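# Fit strain-relief boot onto the hanging jumper's cut end

## Task

Slide the strain-relief boot, with its narrow end leading, over the cut end of the suspended jumper until it stays in place without help; then release it, hold both arms motionless, leave the jumper dangling freely, and knock nothing off the table.

## Robot and tools

Robot: two arms. left_arm carries a five-finger left hand and right_arm a right hand; the left hand is the mirror of the right. Calibrated bases in the scene frame: left_arm at (+0.025, +0.302, +0.029) m, right_arm at (-0.036, -0.368, +0.038) m, both turned only slightly about z. A post stands behind the arms and a camera stand sits between them behind the bases; both are fixed and must not be struck.

Frames: all positions, orientations and targets use the scene frame. Its origin is at table-top height midway between the nominal bases, +z is up, +x points out over the table, and left_arm is on the +y side. Image left and right do not match these names. Each arm reports a hand point: a spot 0.05 m in front of the palm and 0.15 m out from the wrist face. Its +z runs along the straight fingers, +y points out of the palm, and +x runs across the palm away from the thumb on the right hand but toward the thumb on the left hand. Straight fingertips extend 0.06 to 0.07 m past the point along +z, 0.06 m behind it along -y. A wrist bracket on the little-finger side can collide with objects. Reported poses may be a few centimetres off, and arms often rest 1 to 3 cm (sometimes 5 cm) short of or below the command without any contact.

A row is one list of exactly 28 numbers, each in [-1, 1], covering both arms even when one is idle. Order: left_arm dx, dy, dz, rx, ry, rz; left hand little, ring, middle, index, thumb_bend, thumb_turn, force_limit, speed; then the same 14 for right_arm and right hand. The six pose numbers are an offset, not a pose: they are measured from that arm's Hand target at the start of the action or move, along scene axes, with rotation as one rotation vector about the Hand target position. Scale: 1.0 equals 0.6 m or 180 degrees. Six zeros mean no new request for that arm. Finger and thumb numbers are absolute targets: -1 open or straight, +1 closed; for thumb_turn, -1 beside the palm, +1 in front of it. force_limit maps -1 to about 0 N and +1 to 10 N (15 N for the two thumb motors); speed rises linearly from near zero at -1 to full at +0.48 and stays full above. For a gentle grip use speed -0.94 or lower. A hand has no 'unchanged' code: to keep it as is, resend the eight numbers of its last executed row (or, if none yet, its hand_measured six values plus hand_force_limit and hand_speed).

execute_actions: argument actions is a list of actions; each action is a table of up to 15 rows, one per 1/30 s step, with the last row held to step 15. Every row in an action is an offset from the same starting Hand target, so repeating an offset in a later action moves further. Optional cameras lists names (cam_high, cam_low, cam_left_wrist, cam_right_wrist) or ["all"]; images come only when requested or when actions is empty.

move: target is one 28-number row or a list of up to 15 rows; each row's offsets count from the Hand targets at the move's start, not from the previous row. speed is m/s, 0.002 to 4.3 (default 0.25; rotation limited to twice that in rad/s), one value or one per target. blend, in metres, rounds corners between listed targets; 0 stops at each. blocking=false returns after about 0.5 s while the motion continues. A move lasts at most 10 s, does not avoid obstacles, and hits harder when faster. Its result adds a move: line (done, off_target, moving, held, fault) and any limits that acted (paced = pose clipped, held = steps withheld).

wait: seconds from 0 to 3600; sends nothing new; a running move keeps going. stop: brakes the current move. zoom_image: camera plus region [x0, y0, x1, y1] in pixels of its latest image, at most 504 by 504. show_instructions: shows the reference pages. finished_scene: ends the scene irreversibly; scene is 1 or omitted.

Results give end_effector_position (m) and end_effector_quat_wxyz per arm, Hand target (the last command after clipping; the next offsets start from it), joint positions, velocities and torques, and for each hand hand_measured, hand_stopped_by (moving, target, force, stalled, fault) and hand_load_n, six values in the motor order above. Load near 0 after a grip means the object was lost. Orientation commands are clipped to 40 degrees from the measured orientation each step. Pushing into something keeps pressing until you command the target back past the hand point.

Avoid: dropping the boot even slightly, releasing it while it moves, fast impacts, hard shoves, letting anything fall off the table, closing one hand on the other's fingers, and pushing arms against each other. Overloaded or stretched arms heat; at 100 °C an arm collapses for 30 to 60 s. Loose objects may be nudged by outside pushes now and then.

Each tool is called after "Request:" by a JSON object that holds its "method" and its "body", one argument or row to a line.

Reference images:

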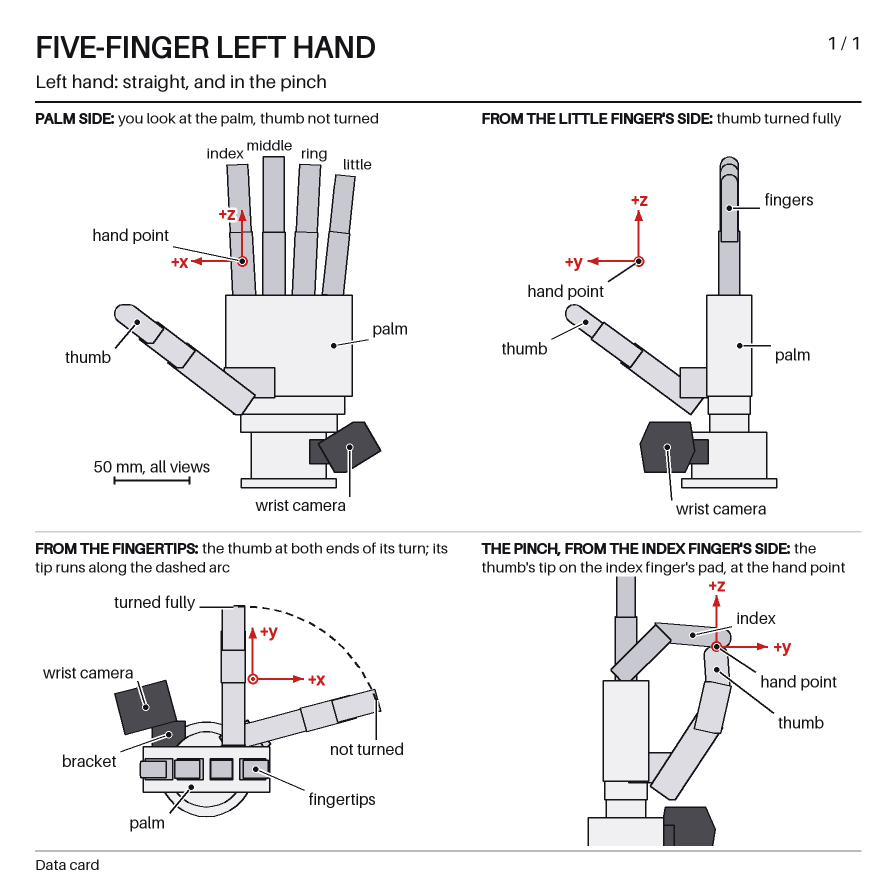

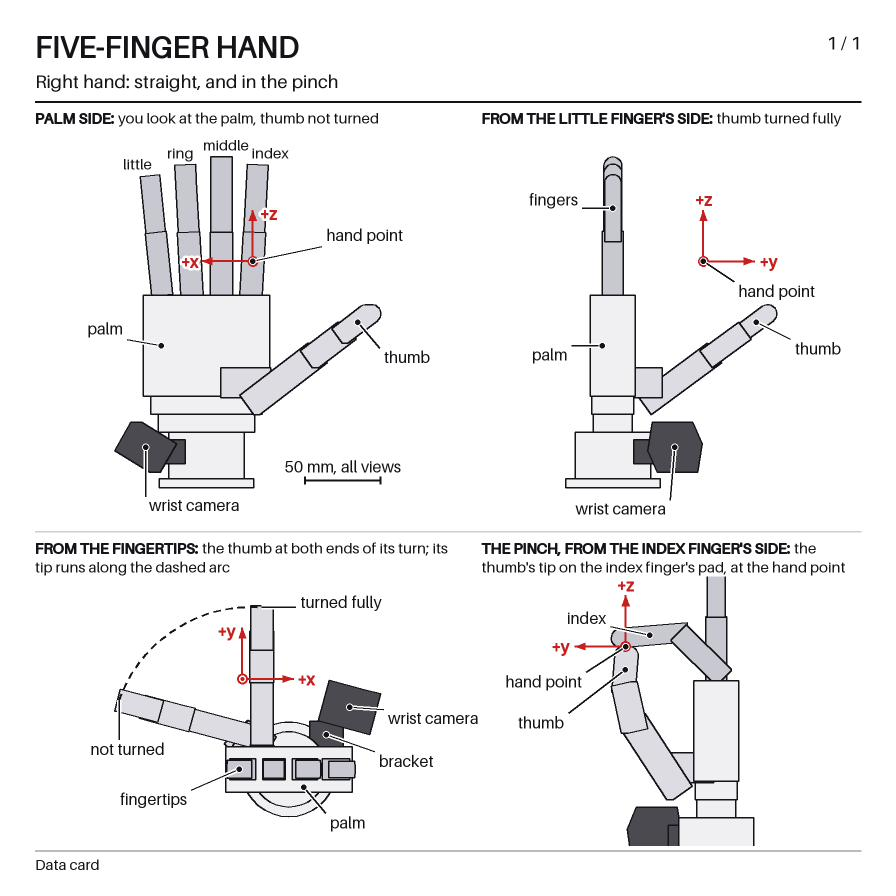

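## Session

Request:
{"method": "execute_actions", "body": {
  "actions": []
}}

Scene clock: 0.00 s.
left_arm: end_effector_position=(+0.6864, +0.1006, +0.2711) hand_measured=(-1.000, -1.000, -1.000, -1.000, -1.000, -1.000) hand_load_n=(+0.0, +0.0, +0.0, +0.0, +0.0, +0.0) hand_stopped_by=(target, target, target, target, target, target) hand_force_limit=0.00 hand_speed=-0.80 end_effector_quat_wxyz=(+0.082, +0.996, +0.039, +0.027) | right_arm: end_effector_position=(+0.3401, -0.2288, +0.2042) hand_measured=(-1.000, -1.000, -1.000, -1.000, -1.000, -1.000) hand_load_n=(+0.0, +0.0, +0.0, +0.0, +0.0, +0.0) hand_stopped_by=(target, target, target, target, target, target) hand_force_limit=0.00 hand_speed=-0.80 end_effector_quat_wxyz=(-0.450, +0.389, -0.519, +0.614)
Joint positions: left_arm=[-0.192 1.994 2.119 -1.606 0.147 -1.838] | right_arm=[0.803 1.345 0.232 1.435 1.043 -0.291]
Joint velocities: within noise
Joint torques (N m): no reading
Heat: left arm: hottest shoulder 31 °C; right arm: hottest shoulder 34 °C.
Hand target: left_arm +0.6908, +0.0998, +0.2911; +0.086, +0.994, +0.038, +0.047 | right_arm +0.3434, -0.2256, +0.2108; -0.457, +0.382, -0.520, +0.613

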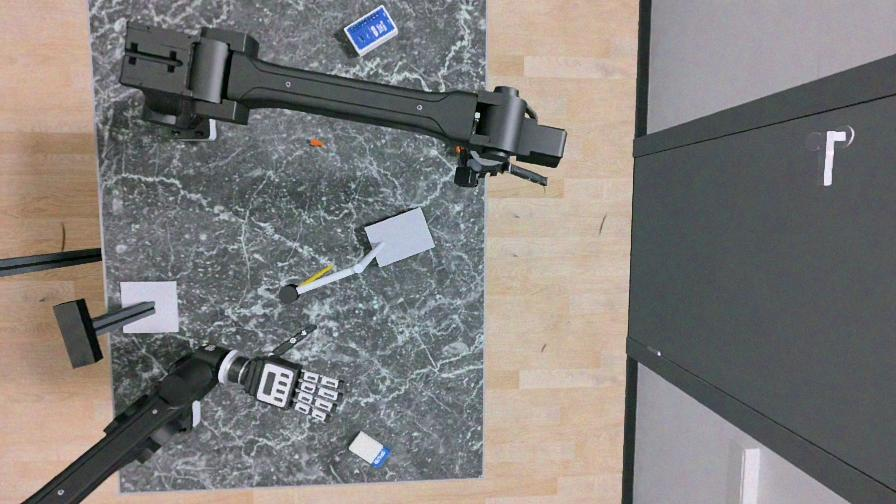

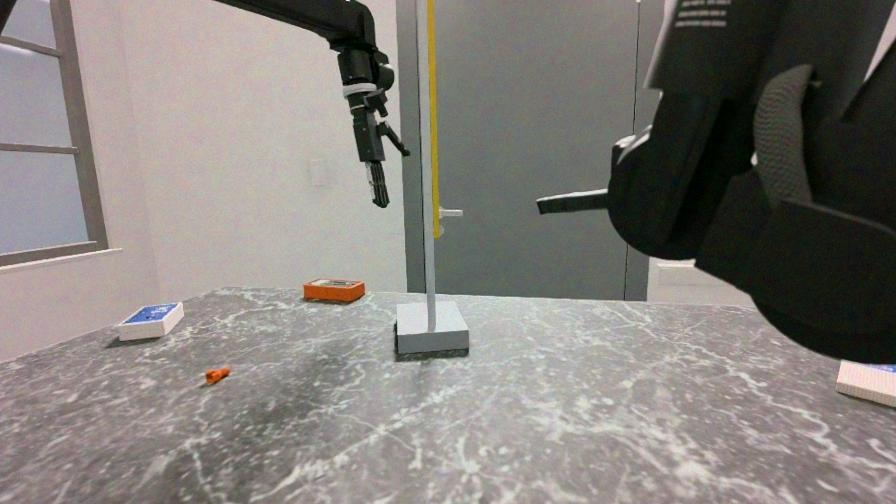

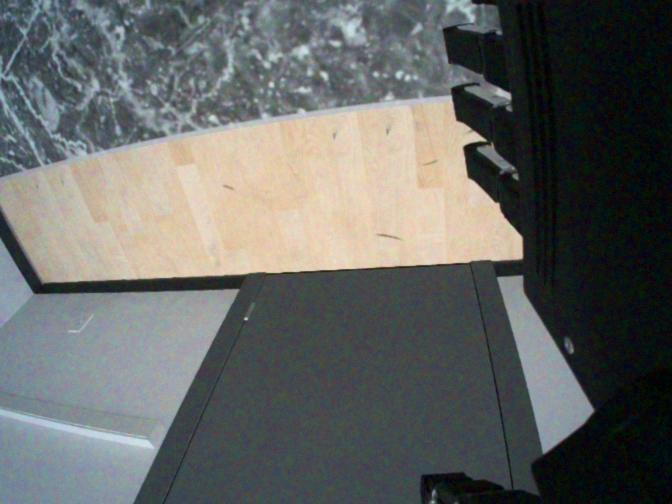

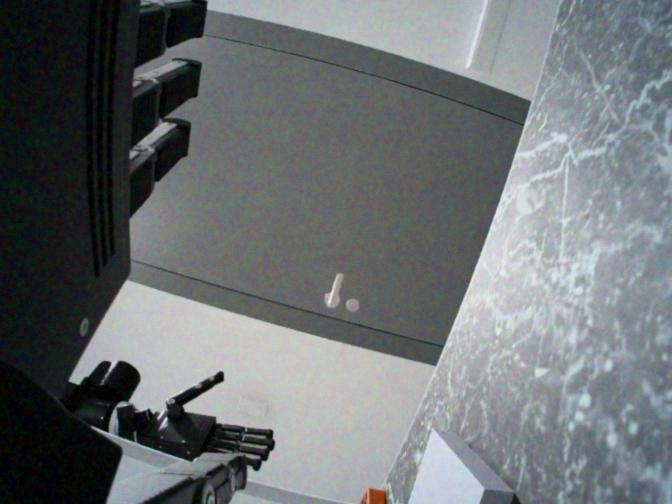

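Request:
{"method": "zoom_image", "body": {
  "camera": "cam_high",
  "region": [240, 100, 400, 190]
}}

Request:
{"method": "zoom_image", "body": {
  "camera": "cam_low",
  "region": [180, 350, 260, 400]
}}

Request:
{"method": "zoom_image", "body": {
  "camera": "cam_low",
  "region": [370, 0, 510, 350]
}}

Request:
{"method": "zoom_image", "body": {
  "camera": "cam_high",
  "region": [260, 190, 460, 310]
}}

Scaled by 3.150.

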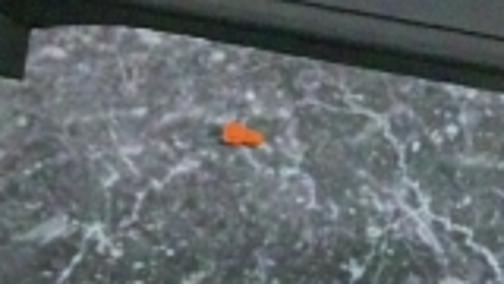

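Scaled by 6.300.

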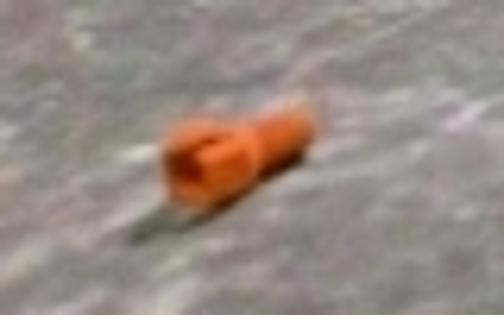

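Scaled by 1.440.

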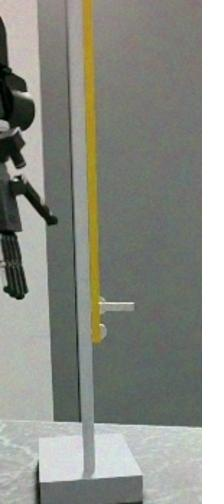

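Scaled by 2.520.

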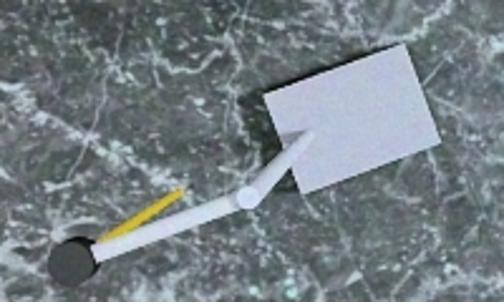

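Request:
{"method": "move", "body": {
  "target": [
    [-0.45,0.28,0.0,0,0,0,-1,-1,-1,-1,-1,-1,0,0,0,0,0,0,0,0,-1,-1,-1,-1,-1,-1,0,-0.8],
    [-0.577,0.289,-0.05,0.3914,-0.0087,-0.0765,-1,-1,-1,-1,-1,-1,0,0,0,0,0,0,0,0,-1,-1,-1,-1,-1,-1,0,-0.8]
  ],
  "blend": 0.03,
  "cameras": ["all"]
}}

Scene clock: 26.10 s.
left_arm: end_effector_position=(+0.3461, +0.2753, +0.2542) hand_measured=(-1.000, -1.000, -1.000, -1.000, -1.000, -1.000) hand_load_n=(+0.0, +0.0, +0.0, +0.0, +0.0, -0.5) hand_stopped_by=(target, target, target, target, target, target) hand_force_limit=0.00 hand_speed=0.00 end_effector_quat_wxyz=(-0.466, +0.869, -0.143, +0.091) | right_arm: end_effector_position=(+0.3401, -0.2288, +0.2042) hand_measured=(-1.000, -1.000, -1.000, -1.000, -1.000, -1.000) hand_load_n=(+0.0, +0.0, +0.0, +0.0, +0.0, +0.0) hand_stopped_by=(target, target, target, target, target, target) hand_force_limit=0.00 hand_speed=-0.80 end_effector_quat_wxyz=(-0.450, +0.389, -0.519, +0.614)
Joint positions: left_arm=[-0.518 1.122 0.996 -1.671 -0.971 -1.874] | right_arm=[0.803 1.345 0.232 1.435 1.043 -0.291]
Joint torques (N m): left_arm=[-0.97 -5.19 7.76 -0.84 -0.86 -0.11] | right_arm=[0.44 -5.07 5.23 1.68 -0.19 0.06]
Heat: left arm: hottest elbow 35 °C; right arm: hottest shoulder 34 °C.
Hand target: left_arm +0.3446, +0.2732, +0.2611; -0.497, +0.859, -0.110, +0.062 | right_arm +0.3434, -0.2256, +0.2108; -0.457, +0.382, -0.520, +0.613
Off the commanded pose: left_arm 0.007 m, 6 deg | right_arm 0.008 m, 1 deg.
joint sent to its limit (left arm) — joint 4 (wrist pitch), lower limit. The joint targets are off in orientation, not in position.
move: off_target (left_arm)

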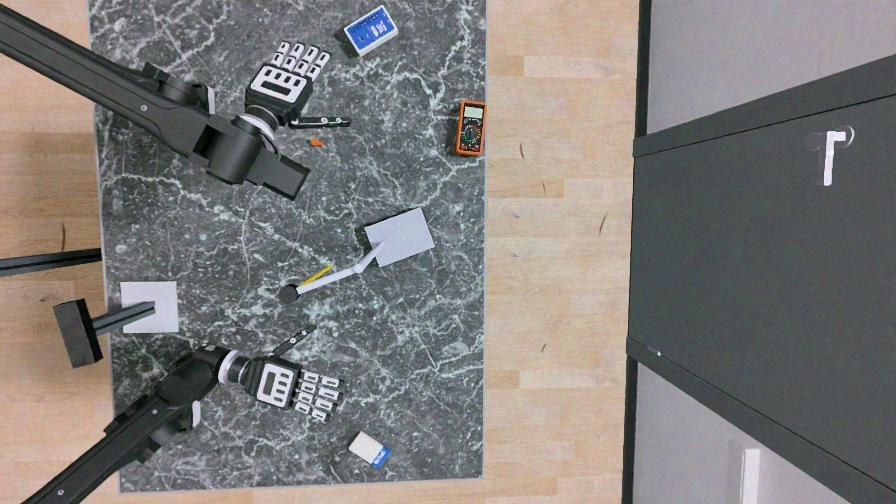

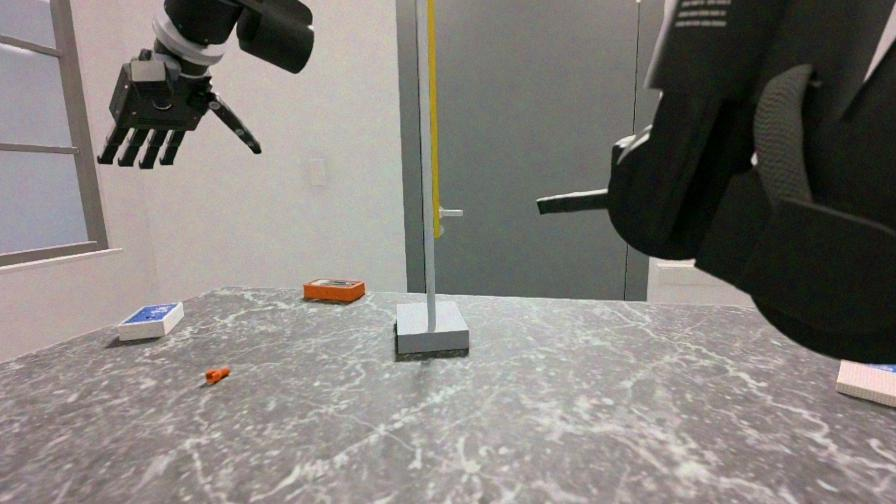

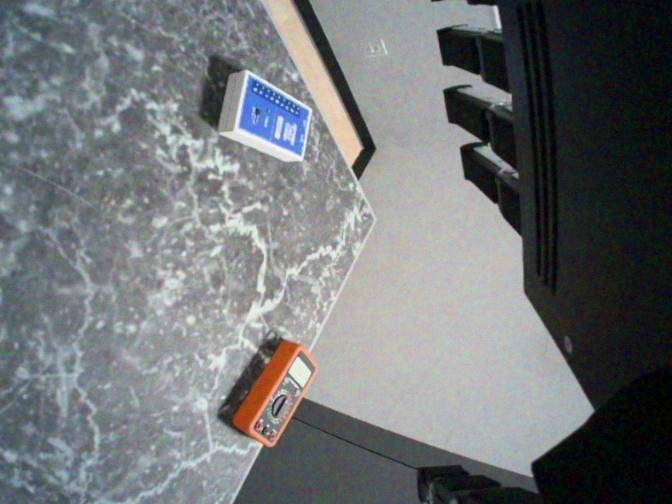

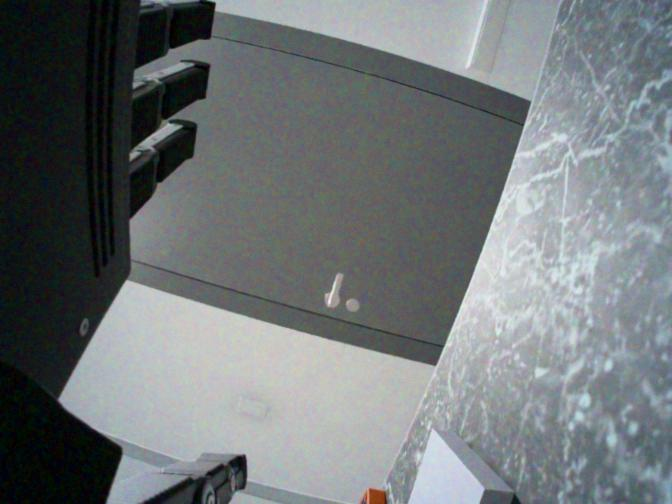

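Request:
{"method": "move", "body": {
  "target": [-0.111,-0.080,-0.218,0,0,0,-1,-1,-1,-0.2,-0.6,0.7,0,0,0,0,0,0,0,0,-1,-1,-1,-1,-1,-1,0,-0.8],
  "cameras": ["all"]
}}

Scene clock: 35.60 s.
left_arm: end_effector_position=(+0.2735, +0.2323, +0.1287) hand_measured=(-1.000, -1.000, -1.000, -0.200, -0.600, +0.700) hand_load_n=(+0.0, +0.0, +0.0, +0.0, +0.0, +0.0) hand_stopped_by=(target, target, target, target, target, target) hand_force_limit=0.00 hand_speed=0.00 end_effector_quat_wxyz=(-0.433, +0.878, -0.199, +0.043) | right_arm: end_effector_position=(+0.3401, -0.2288, +0.2042) hand_measured=(-1.000, -1.000, -1.000, -1.000, -1.000, -1.000) hand_load_n=(+0.0, +0.0, +0.0, +0.0, +0.0, -0.5) hand_stopped_by=(target, target, target, target, target, target) hand_force_limit=0.00 hand_speed=-0.80 end_effector_quat_wxyz=(-0.450, +0.389, -0.519, +0.614)
Joint positions: left_arm=[-0.734 1.197 0.731 -1.563 -0.804 -2.048] | right_arm=[0.803 1.345 0.232 1.435 1.043 -0.291]
Joint torques (N m): left_arm=[-0.85 -3.9 7.05 -0.25 -0.5 -0.1] | right_arm=[-0.09 -4.48 5.38 1.77 -0.17 0.1]
Heat: left arm: hottest elbow 35 °C; right arm: hottest shoulder 34 °C.
Hand target: left_arm +0.2779, +0.2252, +0.1303; -0.497, +0.859, -0.110, +0.062 | right_arm +0.3434, -0.2256, +0.2108; -0.457, +0.382, -0.520, +0.613
Off the commanded pose: left_arm 0.009 m, 13 deg | right_arm 0.008 m, 1 deg.
joint sent to its limit (left arm) — joint 6 (wrist roll), lower limit. The joint targets are off in orientation, not in position.
move: off_target (left_arm)

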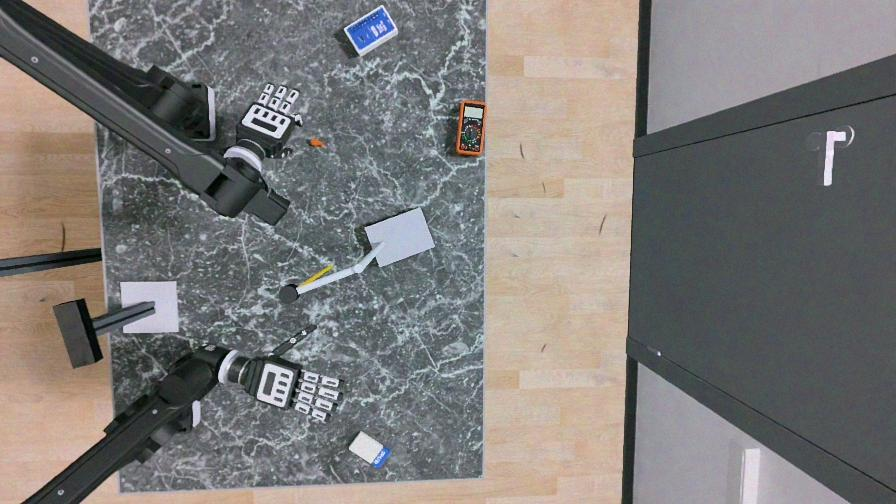

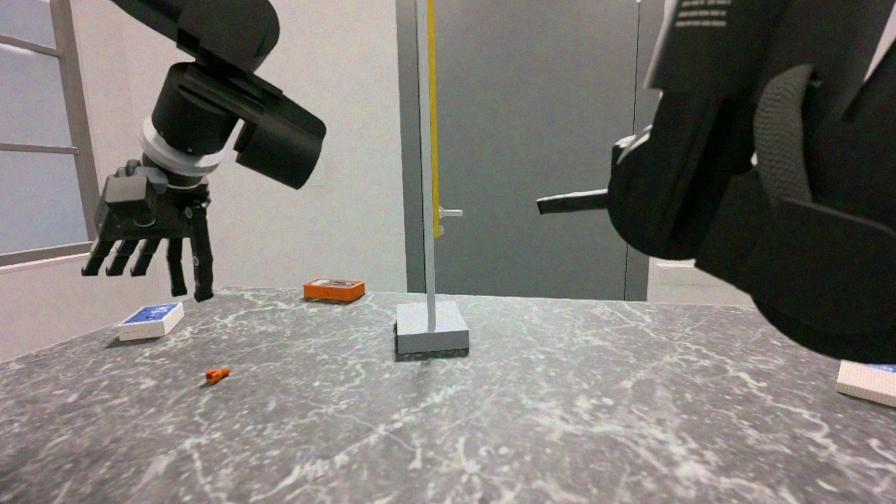

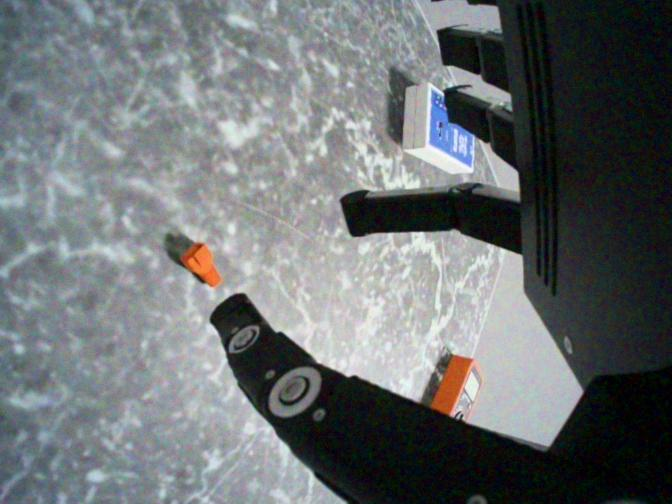

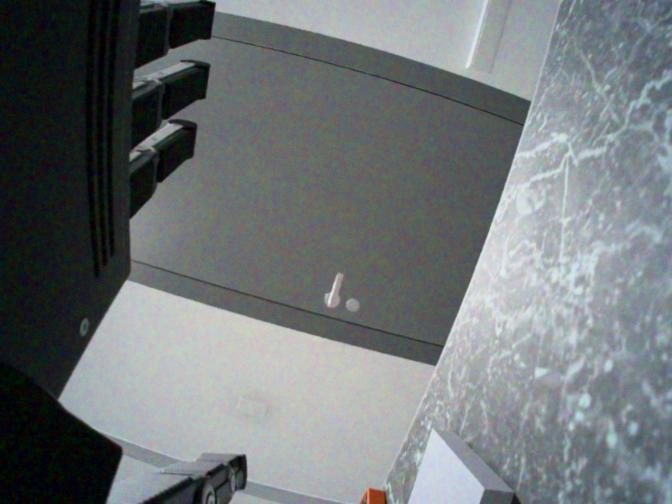

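Request:
{"method": "zoom_image", "body": {
  "camera": "cam_left_wrist",
  "region": [140, 160, 400, 360]
}}

Request:
{"method": "zoom_image", "body": {
  "camera": "cam_high",
  "region": [220, 70, 360, 180]
}}

Scaled by 1.938 from the camera's image (finer frame: 960x720).

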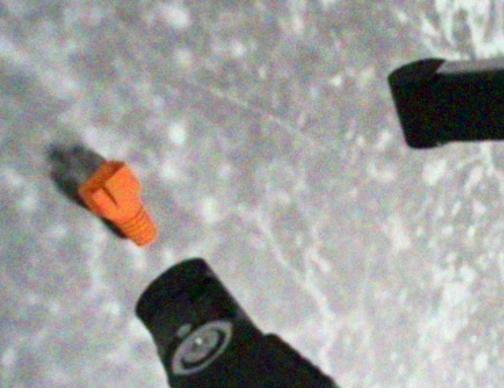

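Scaled by 3.600.

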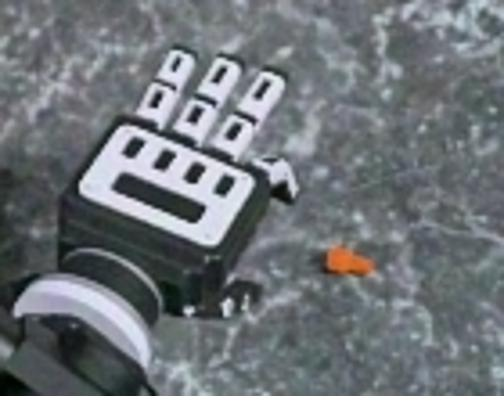

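Request:
{"method": "move", "body": {
  "target": [0.015,-0.005,-0.092,-0.0323,0.0106,-0.0581,-1,-1,-1,-0.2,-0.6,0.7,0,0,0,0,0,0,0,0,-1,-1,-1,-1,-1,-1,0,-0.8],
  "cameras": ["all"],
  "speed": 0.15
}}

Request:
{"method": "zoom_image", "body": {
  "camera": "cam_left_wrist",
  "region": [140, 160, 400, 360]
}}

Request:
{"method": "zoom_image", "body": {
  "camera": "cam_high",
  "region": [220, 70, 360, 180]
}}

Request:
{"method": "zoom_image", "body": {
  "camera": "cam_low",
  "region": [60, 200, 320, 420]
}}

Scene clock: 45.77 s.
left_arm: end_effector_position=(+0.2828, +0.2284, +0.0738) hand_measured=(-1.000, -1.000, -1.000, -0.200, -0.600, +0.700) hand_load_n=(+0.0, +0.0, +0.0, +0.0, +0.0, +0.0) hand_stopped_by=(target, target, target, target, target, target) hand_force_limit=0.00 hand_speed=0.00 end_effector_quat_wxyz=(-0.440, +0.870, -0.204, +0.086) | right_arm: end_effector_position=(+0.3401, -0.2288, +0.2042) hand_measured=(-1.000, -1.000, -1.000, -1.000, -1.000, -1.000) hand_load_n=(+0.0, +0.0, -0.5, +0.0, +0.0, -0.5) hand_stopped_by=(target, target, target, target, target, target) hand_force_limit=0.00 hand_speed=-0.80 end_effector_quat_wxyz=(-0.450, +0.389, -0.519, +0.614)
Joint positions: left_arm=[-0.758 1.28 0.616 -1.312 -0.862 -2.049] | right_arm=[0.803 1.345 0.232 1.435 1.043 -0.291]
Joint torques (N m): left_arm=[-0.85 -4.19 6.09 -0.13 -0.74 -0.11] | right_arm=[0.56 -4.72 5.41 1.76 -0.23 0.08]
Heat: left arm: hottest elbow 35 °C; right arm: hottest shoulder 34 °C.
Hand target: left_arm +0.2870, +0.2222, +0.0751; -0.443, +0.870, -0.192, +0.099 | right_arm +0.3434, -0.2256, +0.2108; -0.457, +0.382, -0.520, +0.613
Off the commanded pose: left_arm 0.008 m, 2 deg | right_arm 0.008 m, 1 deg.
joint sent to its limit (left arm) — joint 6 (wrist roll), lower limit. The joint targets still meet the commanded pose.
move: done

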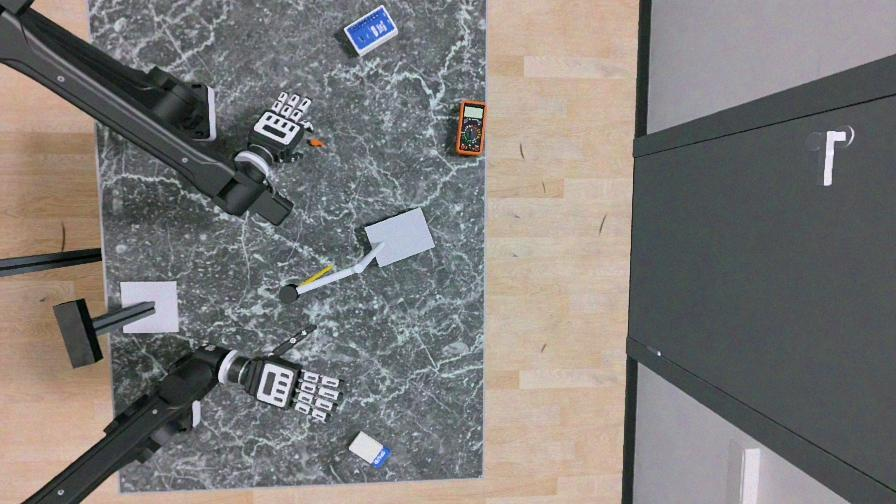

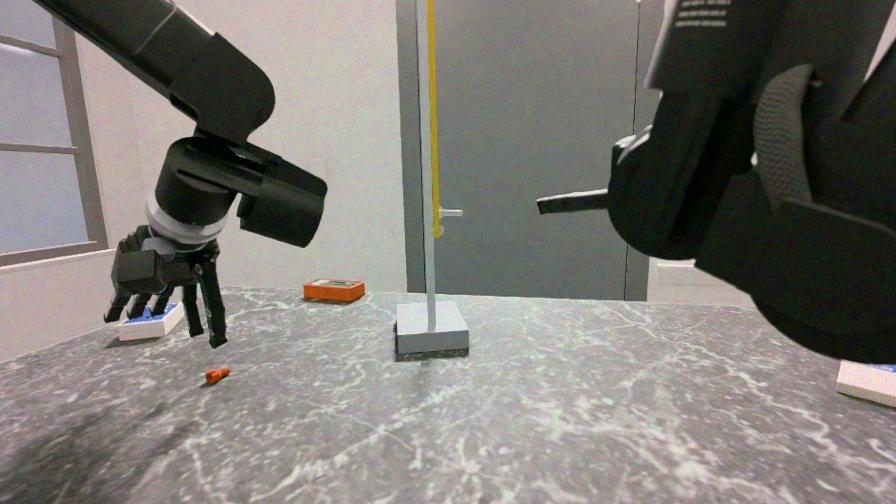

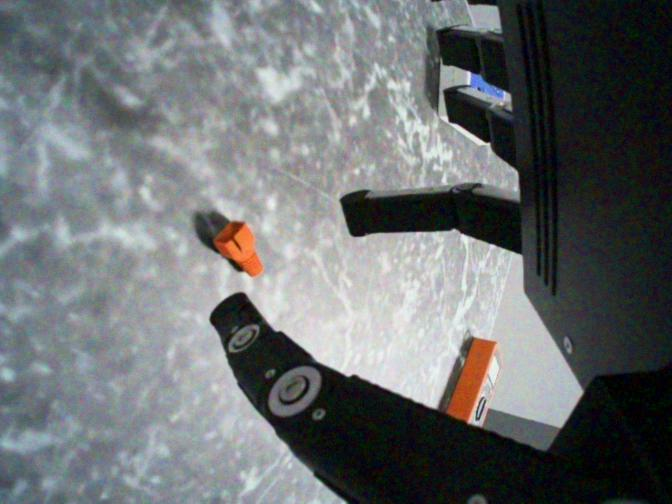

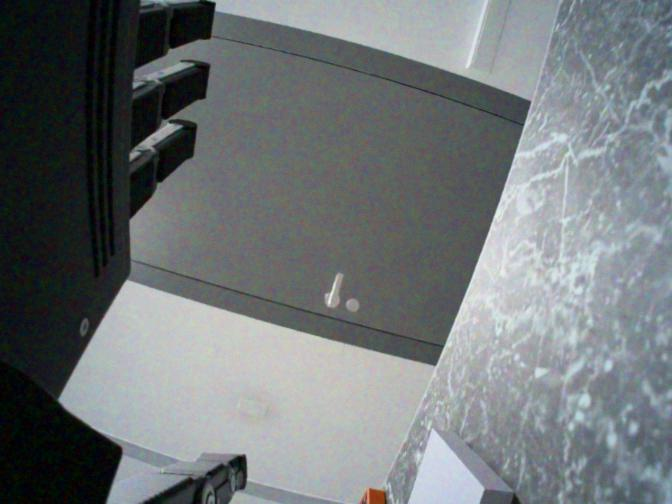

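Scaled by 1.938 from the camera's image (finer frame: 960x720).

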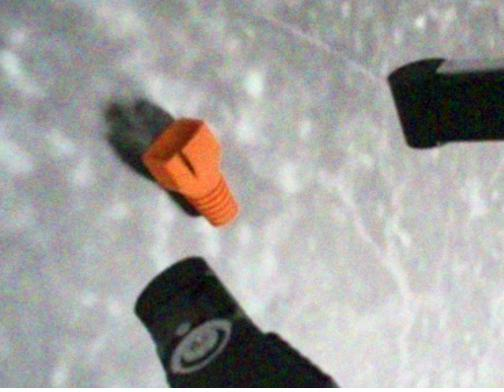

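Scaled by 3.600.

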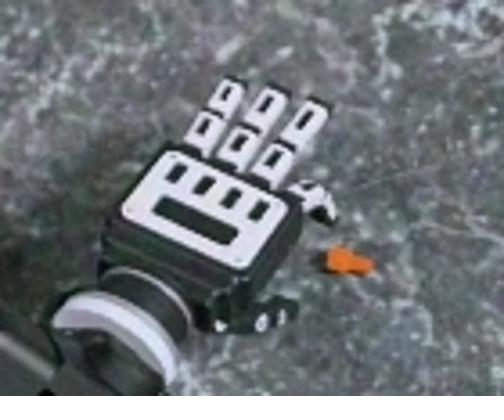

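Scaled by 1.938.

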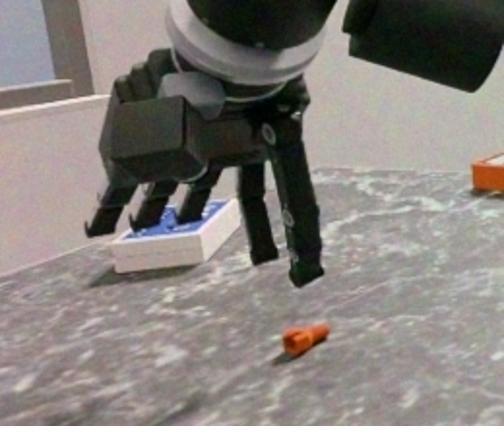

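Request:
{"method": "move", "body": {
  "target": [0.0083,0.0133,-0.065,0,0,0,-1,-1,-1,-0.2,-0.6,0.7,0,0,0,0,0,0,0,0,-1,-1,-1,-1,-1,-1,0,-0.8],
  "cameras": ["all"],
  "speed": 0.1
}}

Request:
{"method": "zoom_image", "body": {
  "camera": "cam_left_wrist",
  "region": [140, 160, 400, 360]
}}

Request:
{"method": "zoom_image", "body": {
  "camera": "cam_high",
  "region": [250, 90, 350, 170]
}}

Request:
{"method": "zoom_image", "body": {
  "camera": "cam_low",
  "region": [120, 270, 300, 410]
}}

Scene clock: 48.97 s.
left_arm: end_effector_position=(+0.2875, +0.2293, +0.0359) hand_measured=(-1.000, -1.000, -1.000, -0.200, -0.600, +0.700) hand_load_n=(+0.0, +0.0, +0.0, +0.0, +0.0, +0.0) hand_stopped_by=(target, target, target, target, target, target) hand_force_limit=0.00 hand_speed=0.00 end_effector_quat_wxyz=(-0.444, +0.868, -0.201, +0.095) | right_arm: end_effector_position=(+0.3401, -0.2288, +0.2042) hand_measured=(-1.000, -1.000, -1.000, -1.000, -1.000, -1.000) hand_load_n=(+0.0, -0.5, +0.0, +0.0, +0.0, +0.0) hand_stopped_by=(target, target, target, target, target, target) hand_force_limit=0.00 hand_speed=-0.80 end_effector_quat_wxyz=(-0.450, +0.389, -0.519, +0.614)
Joint positions: left_arm=[-0.754 1.379 0.567 -1.153 -0.88 -2.049] | right_arm=[0.803 1.345 0.232 1.435 1.043 -0.291]
Joint torques (N m): left_arm=[0.91 -4.66 5.14 -0.08 -0.75 -0.01] | right_arm=[0.21 -4.84 5.34 1.59 -0.19 0.04]
Heat: left arm: hottest elbow 34 °C; right arm: hottest shoulder 34 °C.
Hand target: left_arm +0.2921, +0.2301, +0.0362; -0.443, +0.870, -0.192, +0.099 | right_arm +0.3434, -0.2256, +0.2108; -0.457, +0.382, -0.520, +0.613
Off the commanded pose: left_arm 0.005 m, 1 deg | right_arm 0.008 m, 1 deg.
move: done

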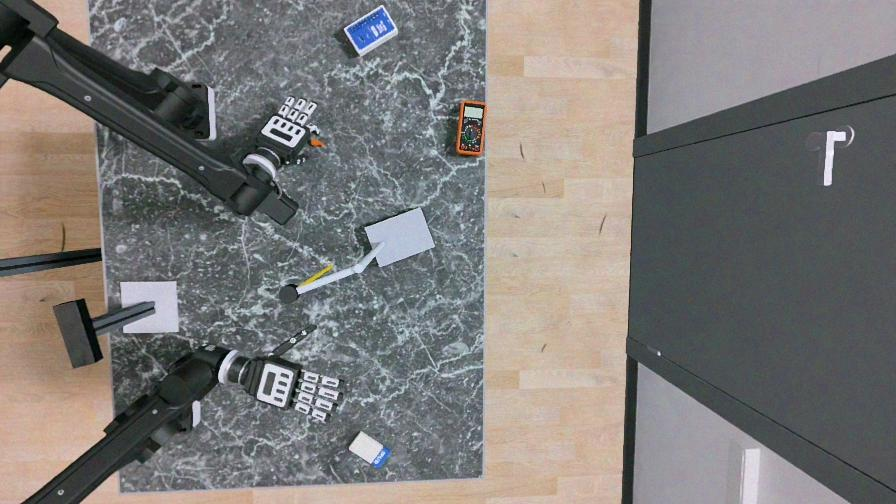

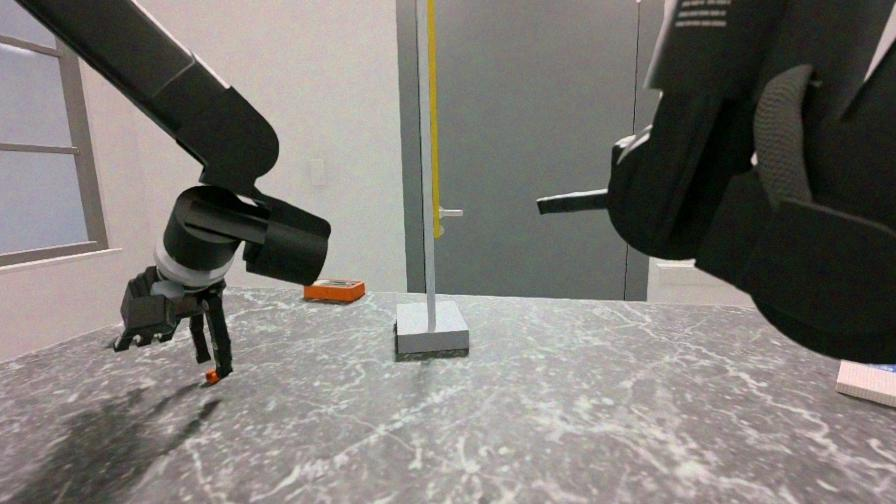

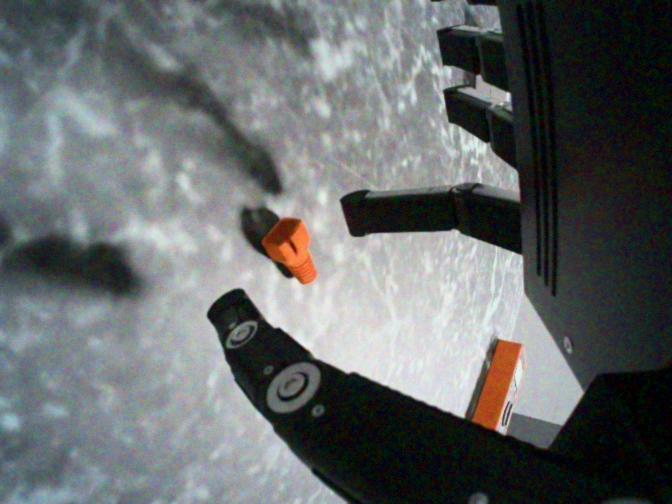

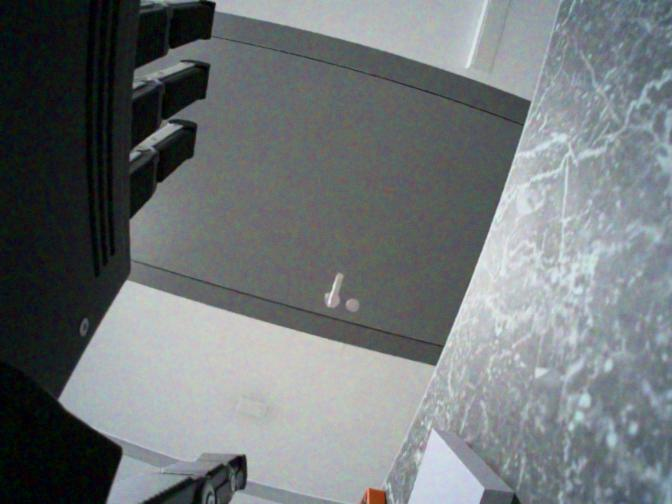

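Scaled by 1.938 from the camera's image (finer frame: 960x720).

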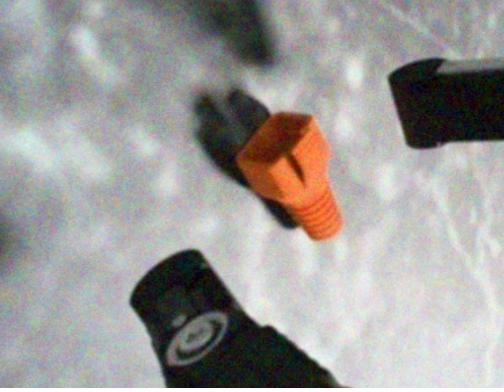

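Scaled by 5.040.

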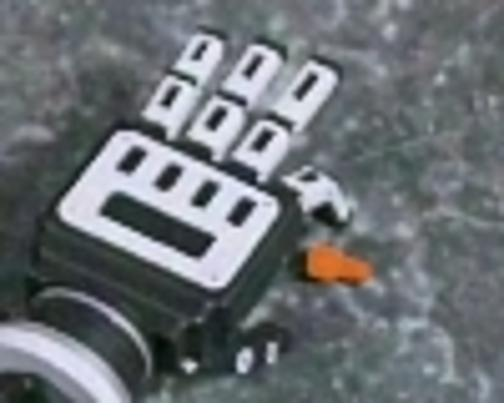

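Scaled by 2.800.

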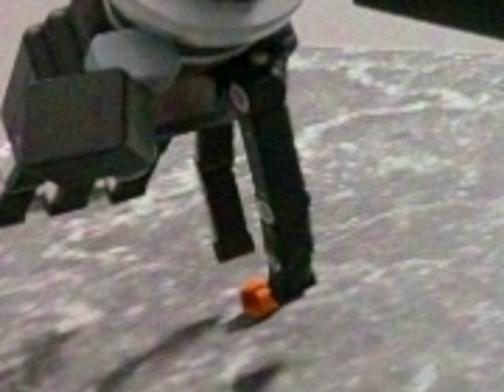

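Request:
{"method": "move", "body": {
  "target": [0.0067,0.01,-0.025,0,0,0,-1,-1,-1,-0.2,-0.6,0.7,0,0,0,0,0,0,0,0,-1,-1,-1,-1,-1,-1,0,-0.8],
  "cameras": ["all"],
  "speed": 0.1
}}

Request:
{"method": "zoom_image", "body": {
  "camera": "cam_left_wrist",
  "region": [140, 160, 400, 360]
}}

Request:
{"method": "zoom_image", "body": {
  "camera": "cam_high",
  "region": [250, 90, 350, 170]
}}

Request:
{"method": "zoom_image", "body": {
  "camera": "cam_low",
  "region": [120, 270, 300, 410]
}}

Scene clock: 54.27 s.
left_arm: end_effector_position=(+0.2930, +0.2351, +0.0215) hand_measured=(-1.000, -1.000, -1.000, -0.200, -0.600, +0.700) hand_load_n=(+0.0, +0.0, +0.0, +0.0, +0.0, +0.0) hand_stopped_by=(target, target, target, target, target, target) hand_force_limit=0.00 hand_speed=0.00 end_effector_quat_wxyz=(-0.443, +0.870, -0.192, +0.099) | right_arm: end_effector_position=(+0.3401, -0.2288, +0.2042) hand_measured=(-1.000, -1.000, -1.000, -1.000, -1.000, -1.000) hand_load_n=(+0.0, +0.0, +0.0, +0.0, +0.0, -0.5) hand_stopped_by=(target, target, target, target, target, target) hand_force_limit=0.00 hand_speed=-0.80 end_effector_quat_wxyz=(-0.450, +0.389, -0.519, +0.614)
Joint positions: left_arm=[-0.725 1.411 0.545 -1.066 -0.891 -2.026] | right_arm=[0.803 1.345 0.232 1.435 1.043 -0.291]
Joint torques (N m): left_arm=[0.73 -4.72 4.88 -0.06 -0.76 0.16] | right_arm=[-0.32 -4.84 5.41 1.91 -0.19 0.07]
Heat: left arm: hottest elbow 34 °C; right arm: hottest shoulder 34 °C.
Hand target: left_arm +0.2959, +0.2362, +0.0211; -0.443, +0.870, -0.192, +0.098 | right_arm +0.3434, -0.2256, +0.2108; -0.457, +0.382, -0.520, +0.613
Off the commanded pose: left_arm 0.003 m, 0 deg | right_arm 0.008 m, 1 deg.
move: done

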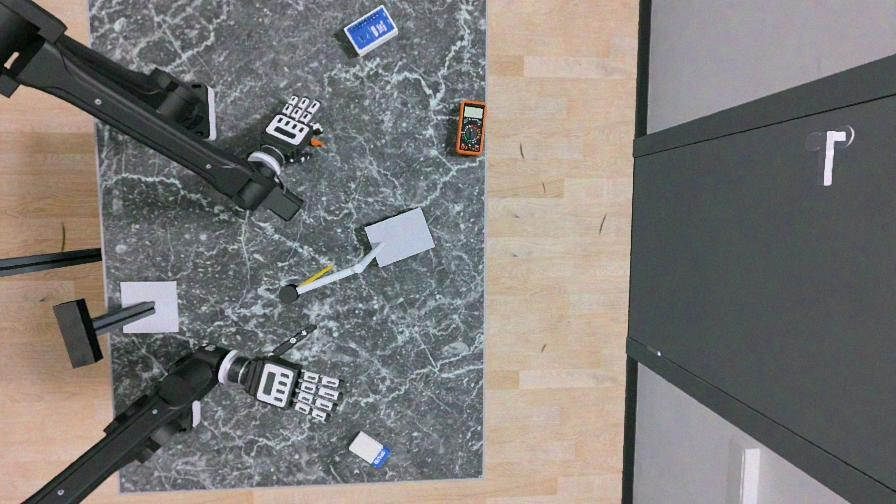

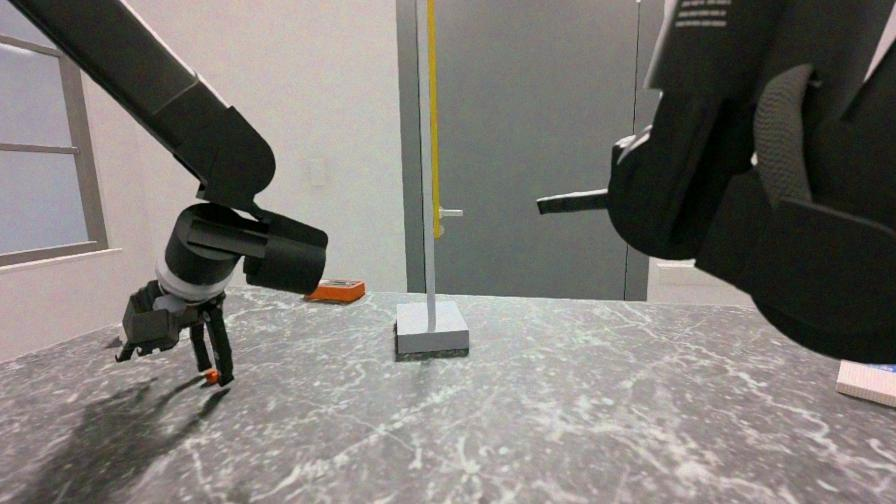

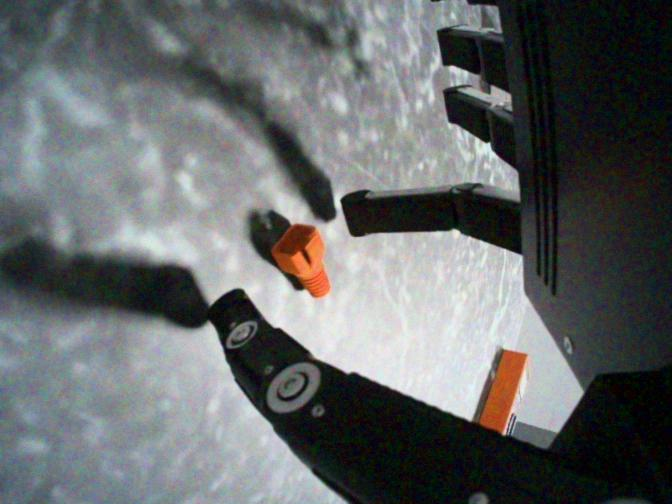

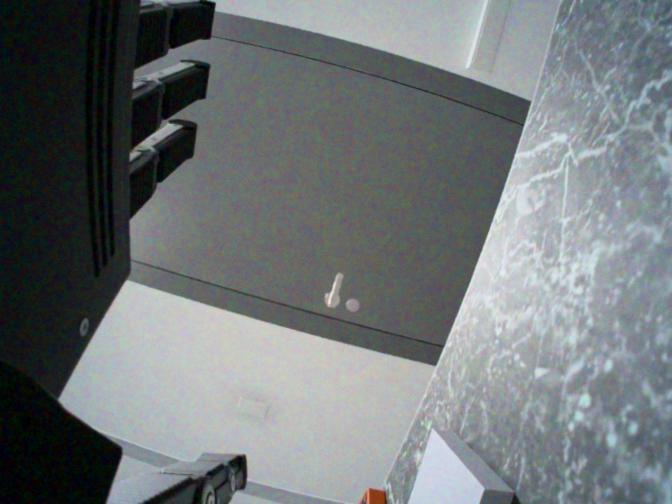

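Scaled by 1.938 from the camera's image (finer frame: 960x720).

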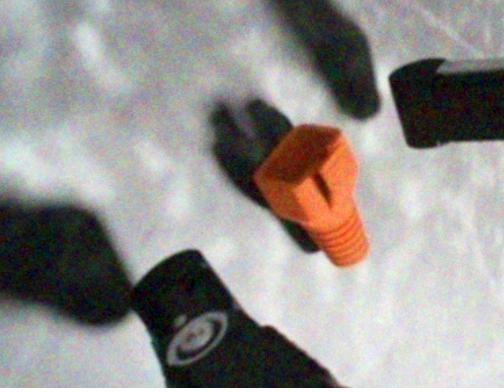

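Scaled by 5.040.

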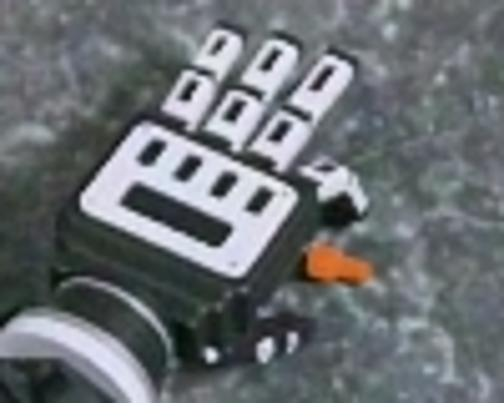

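Scaled by 2.800.

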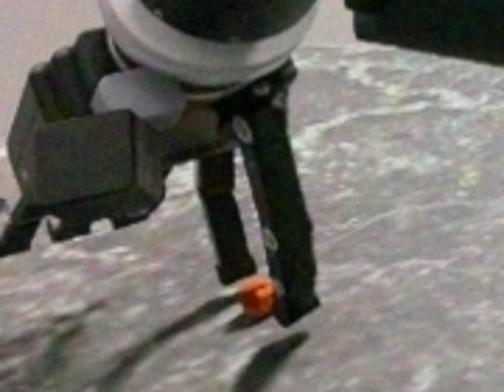

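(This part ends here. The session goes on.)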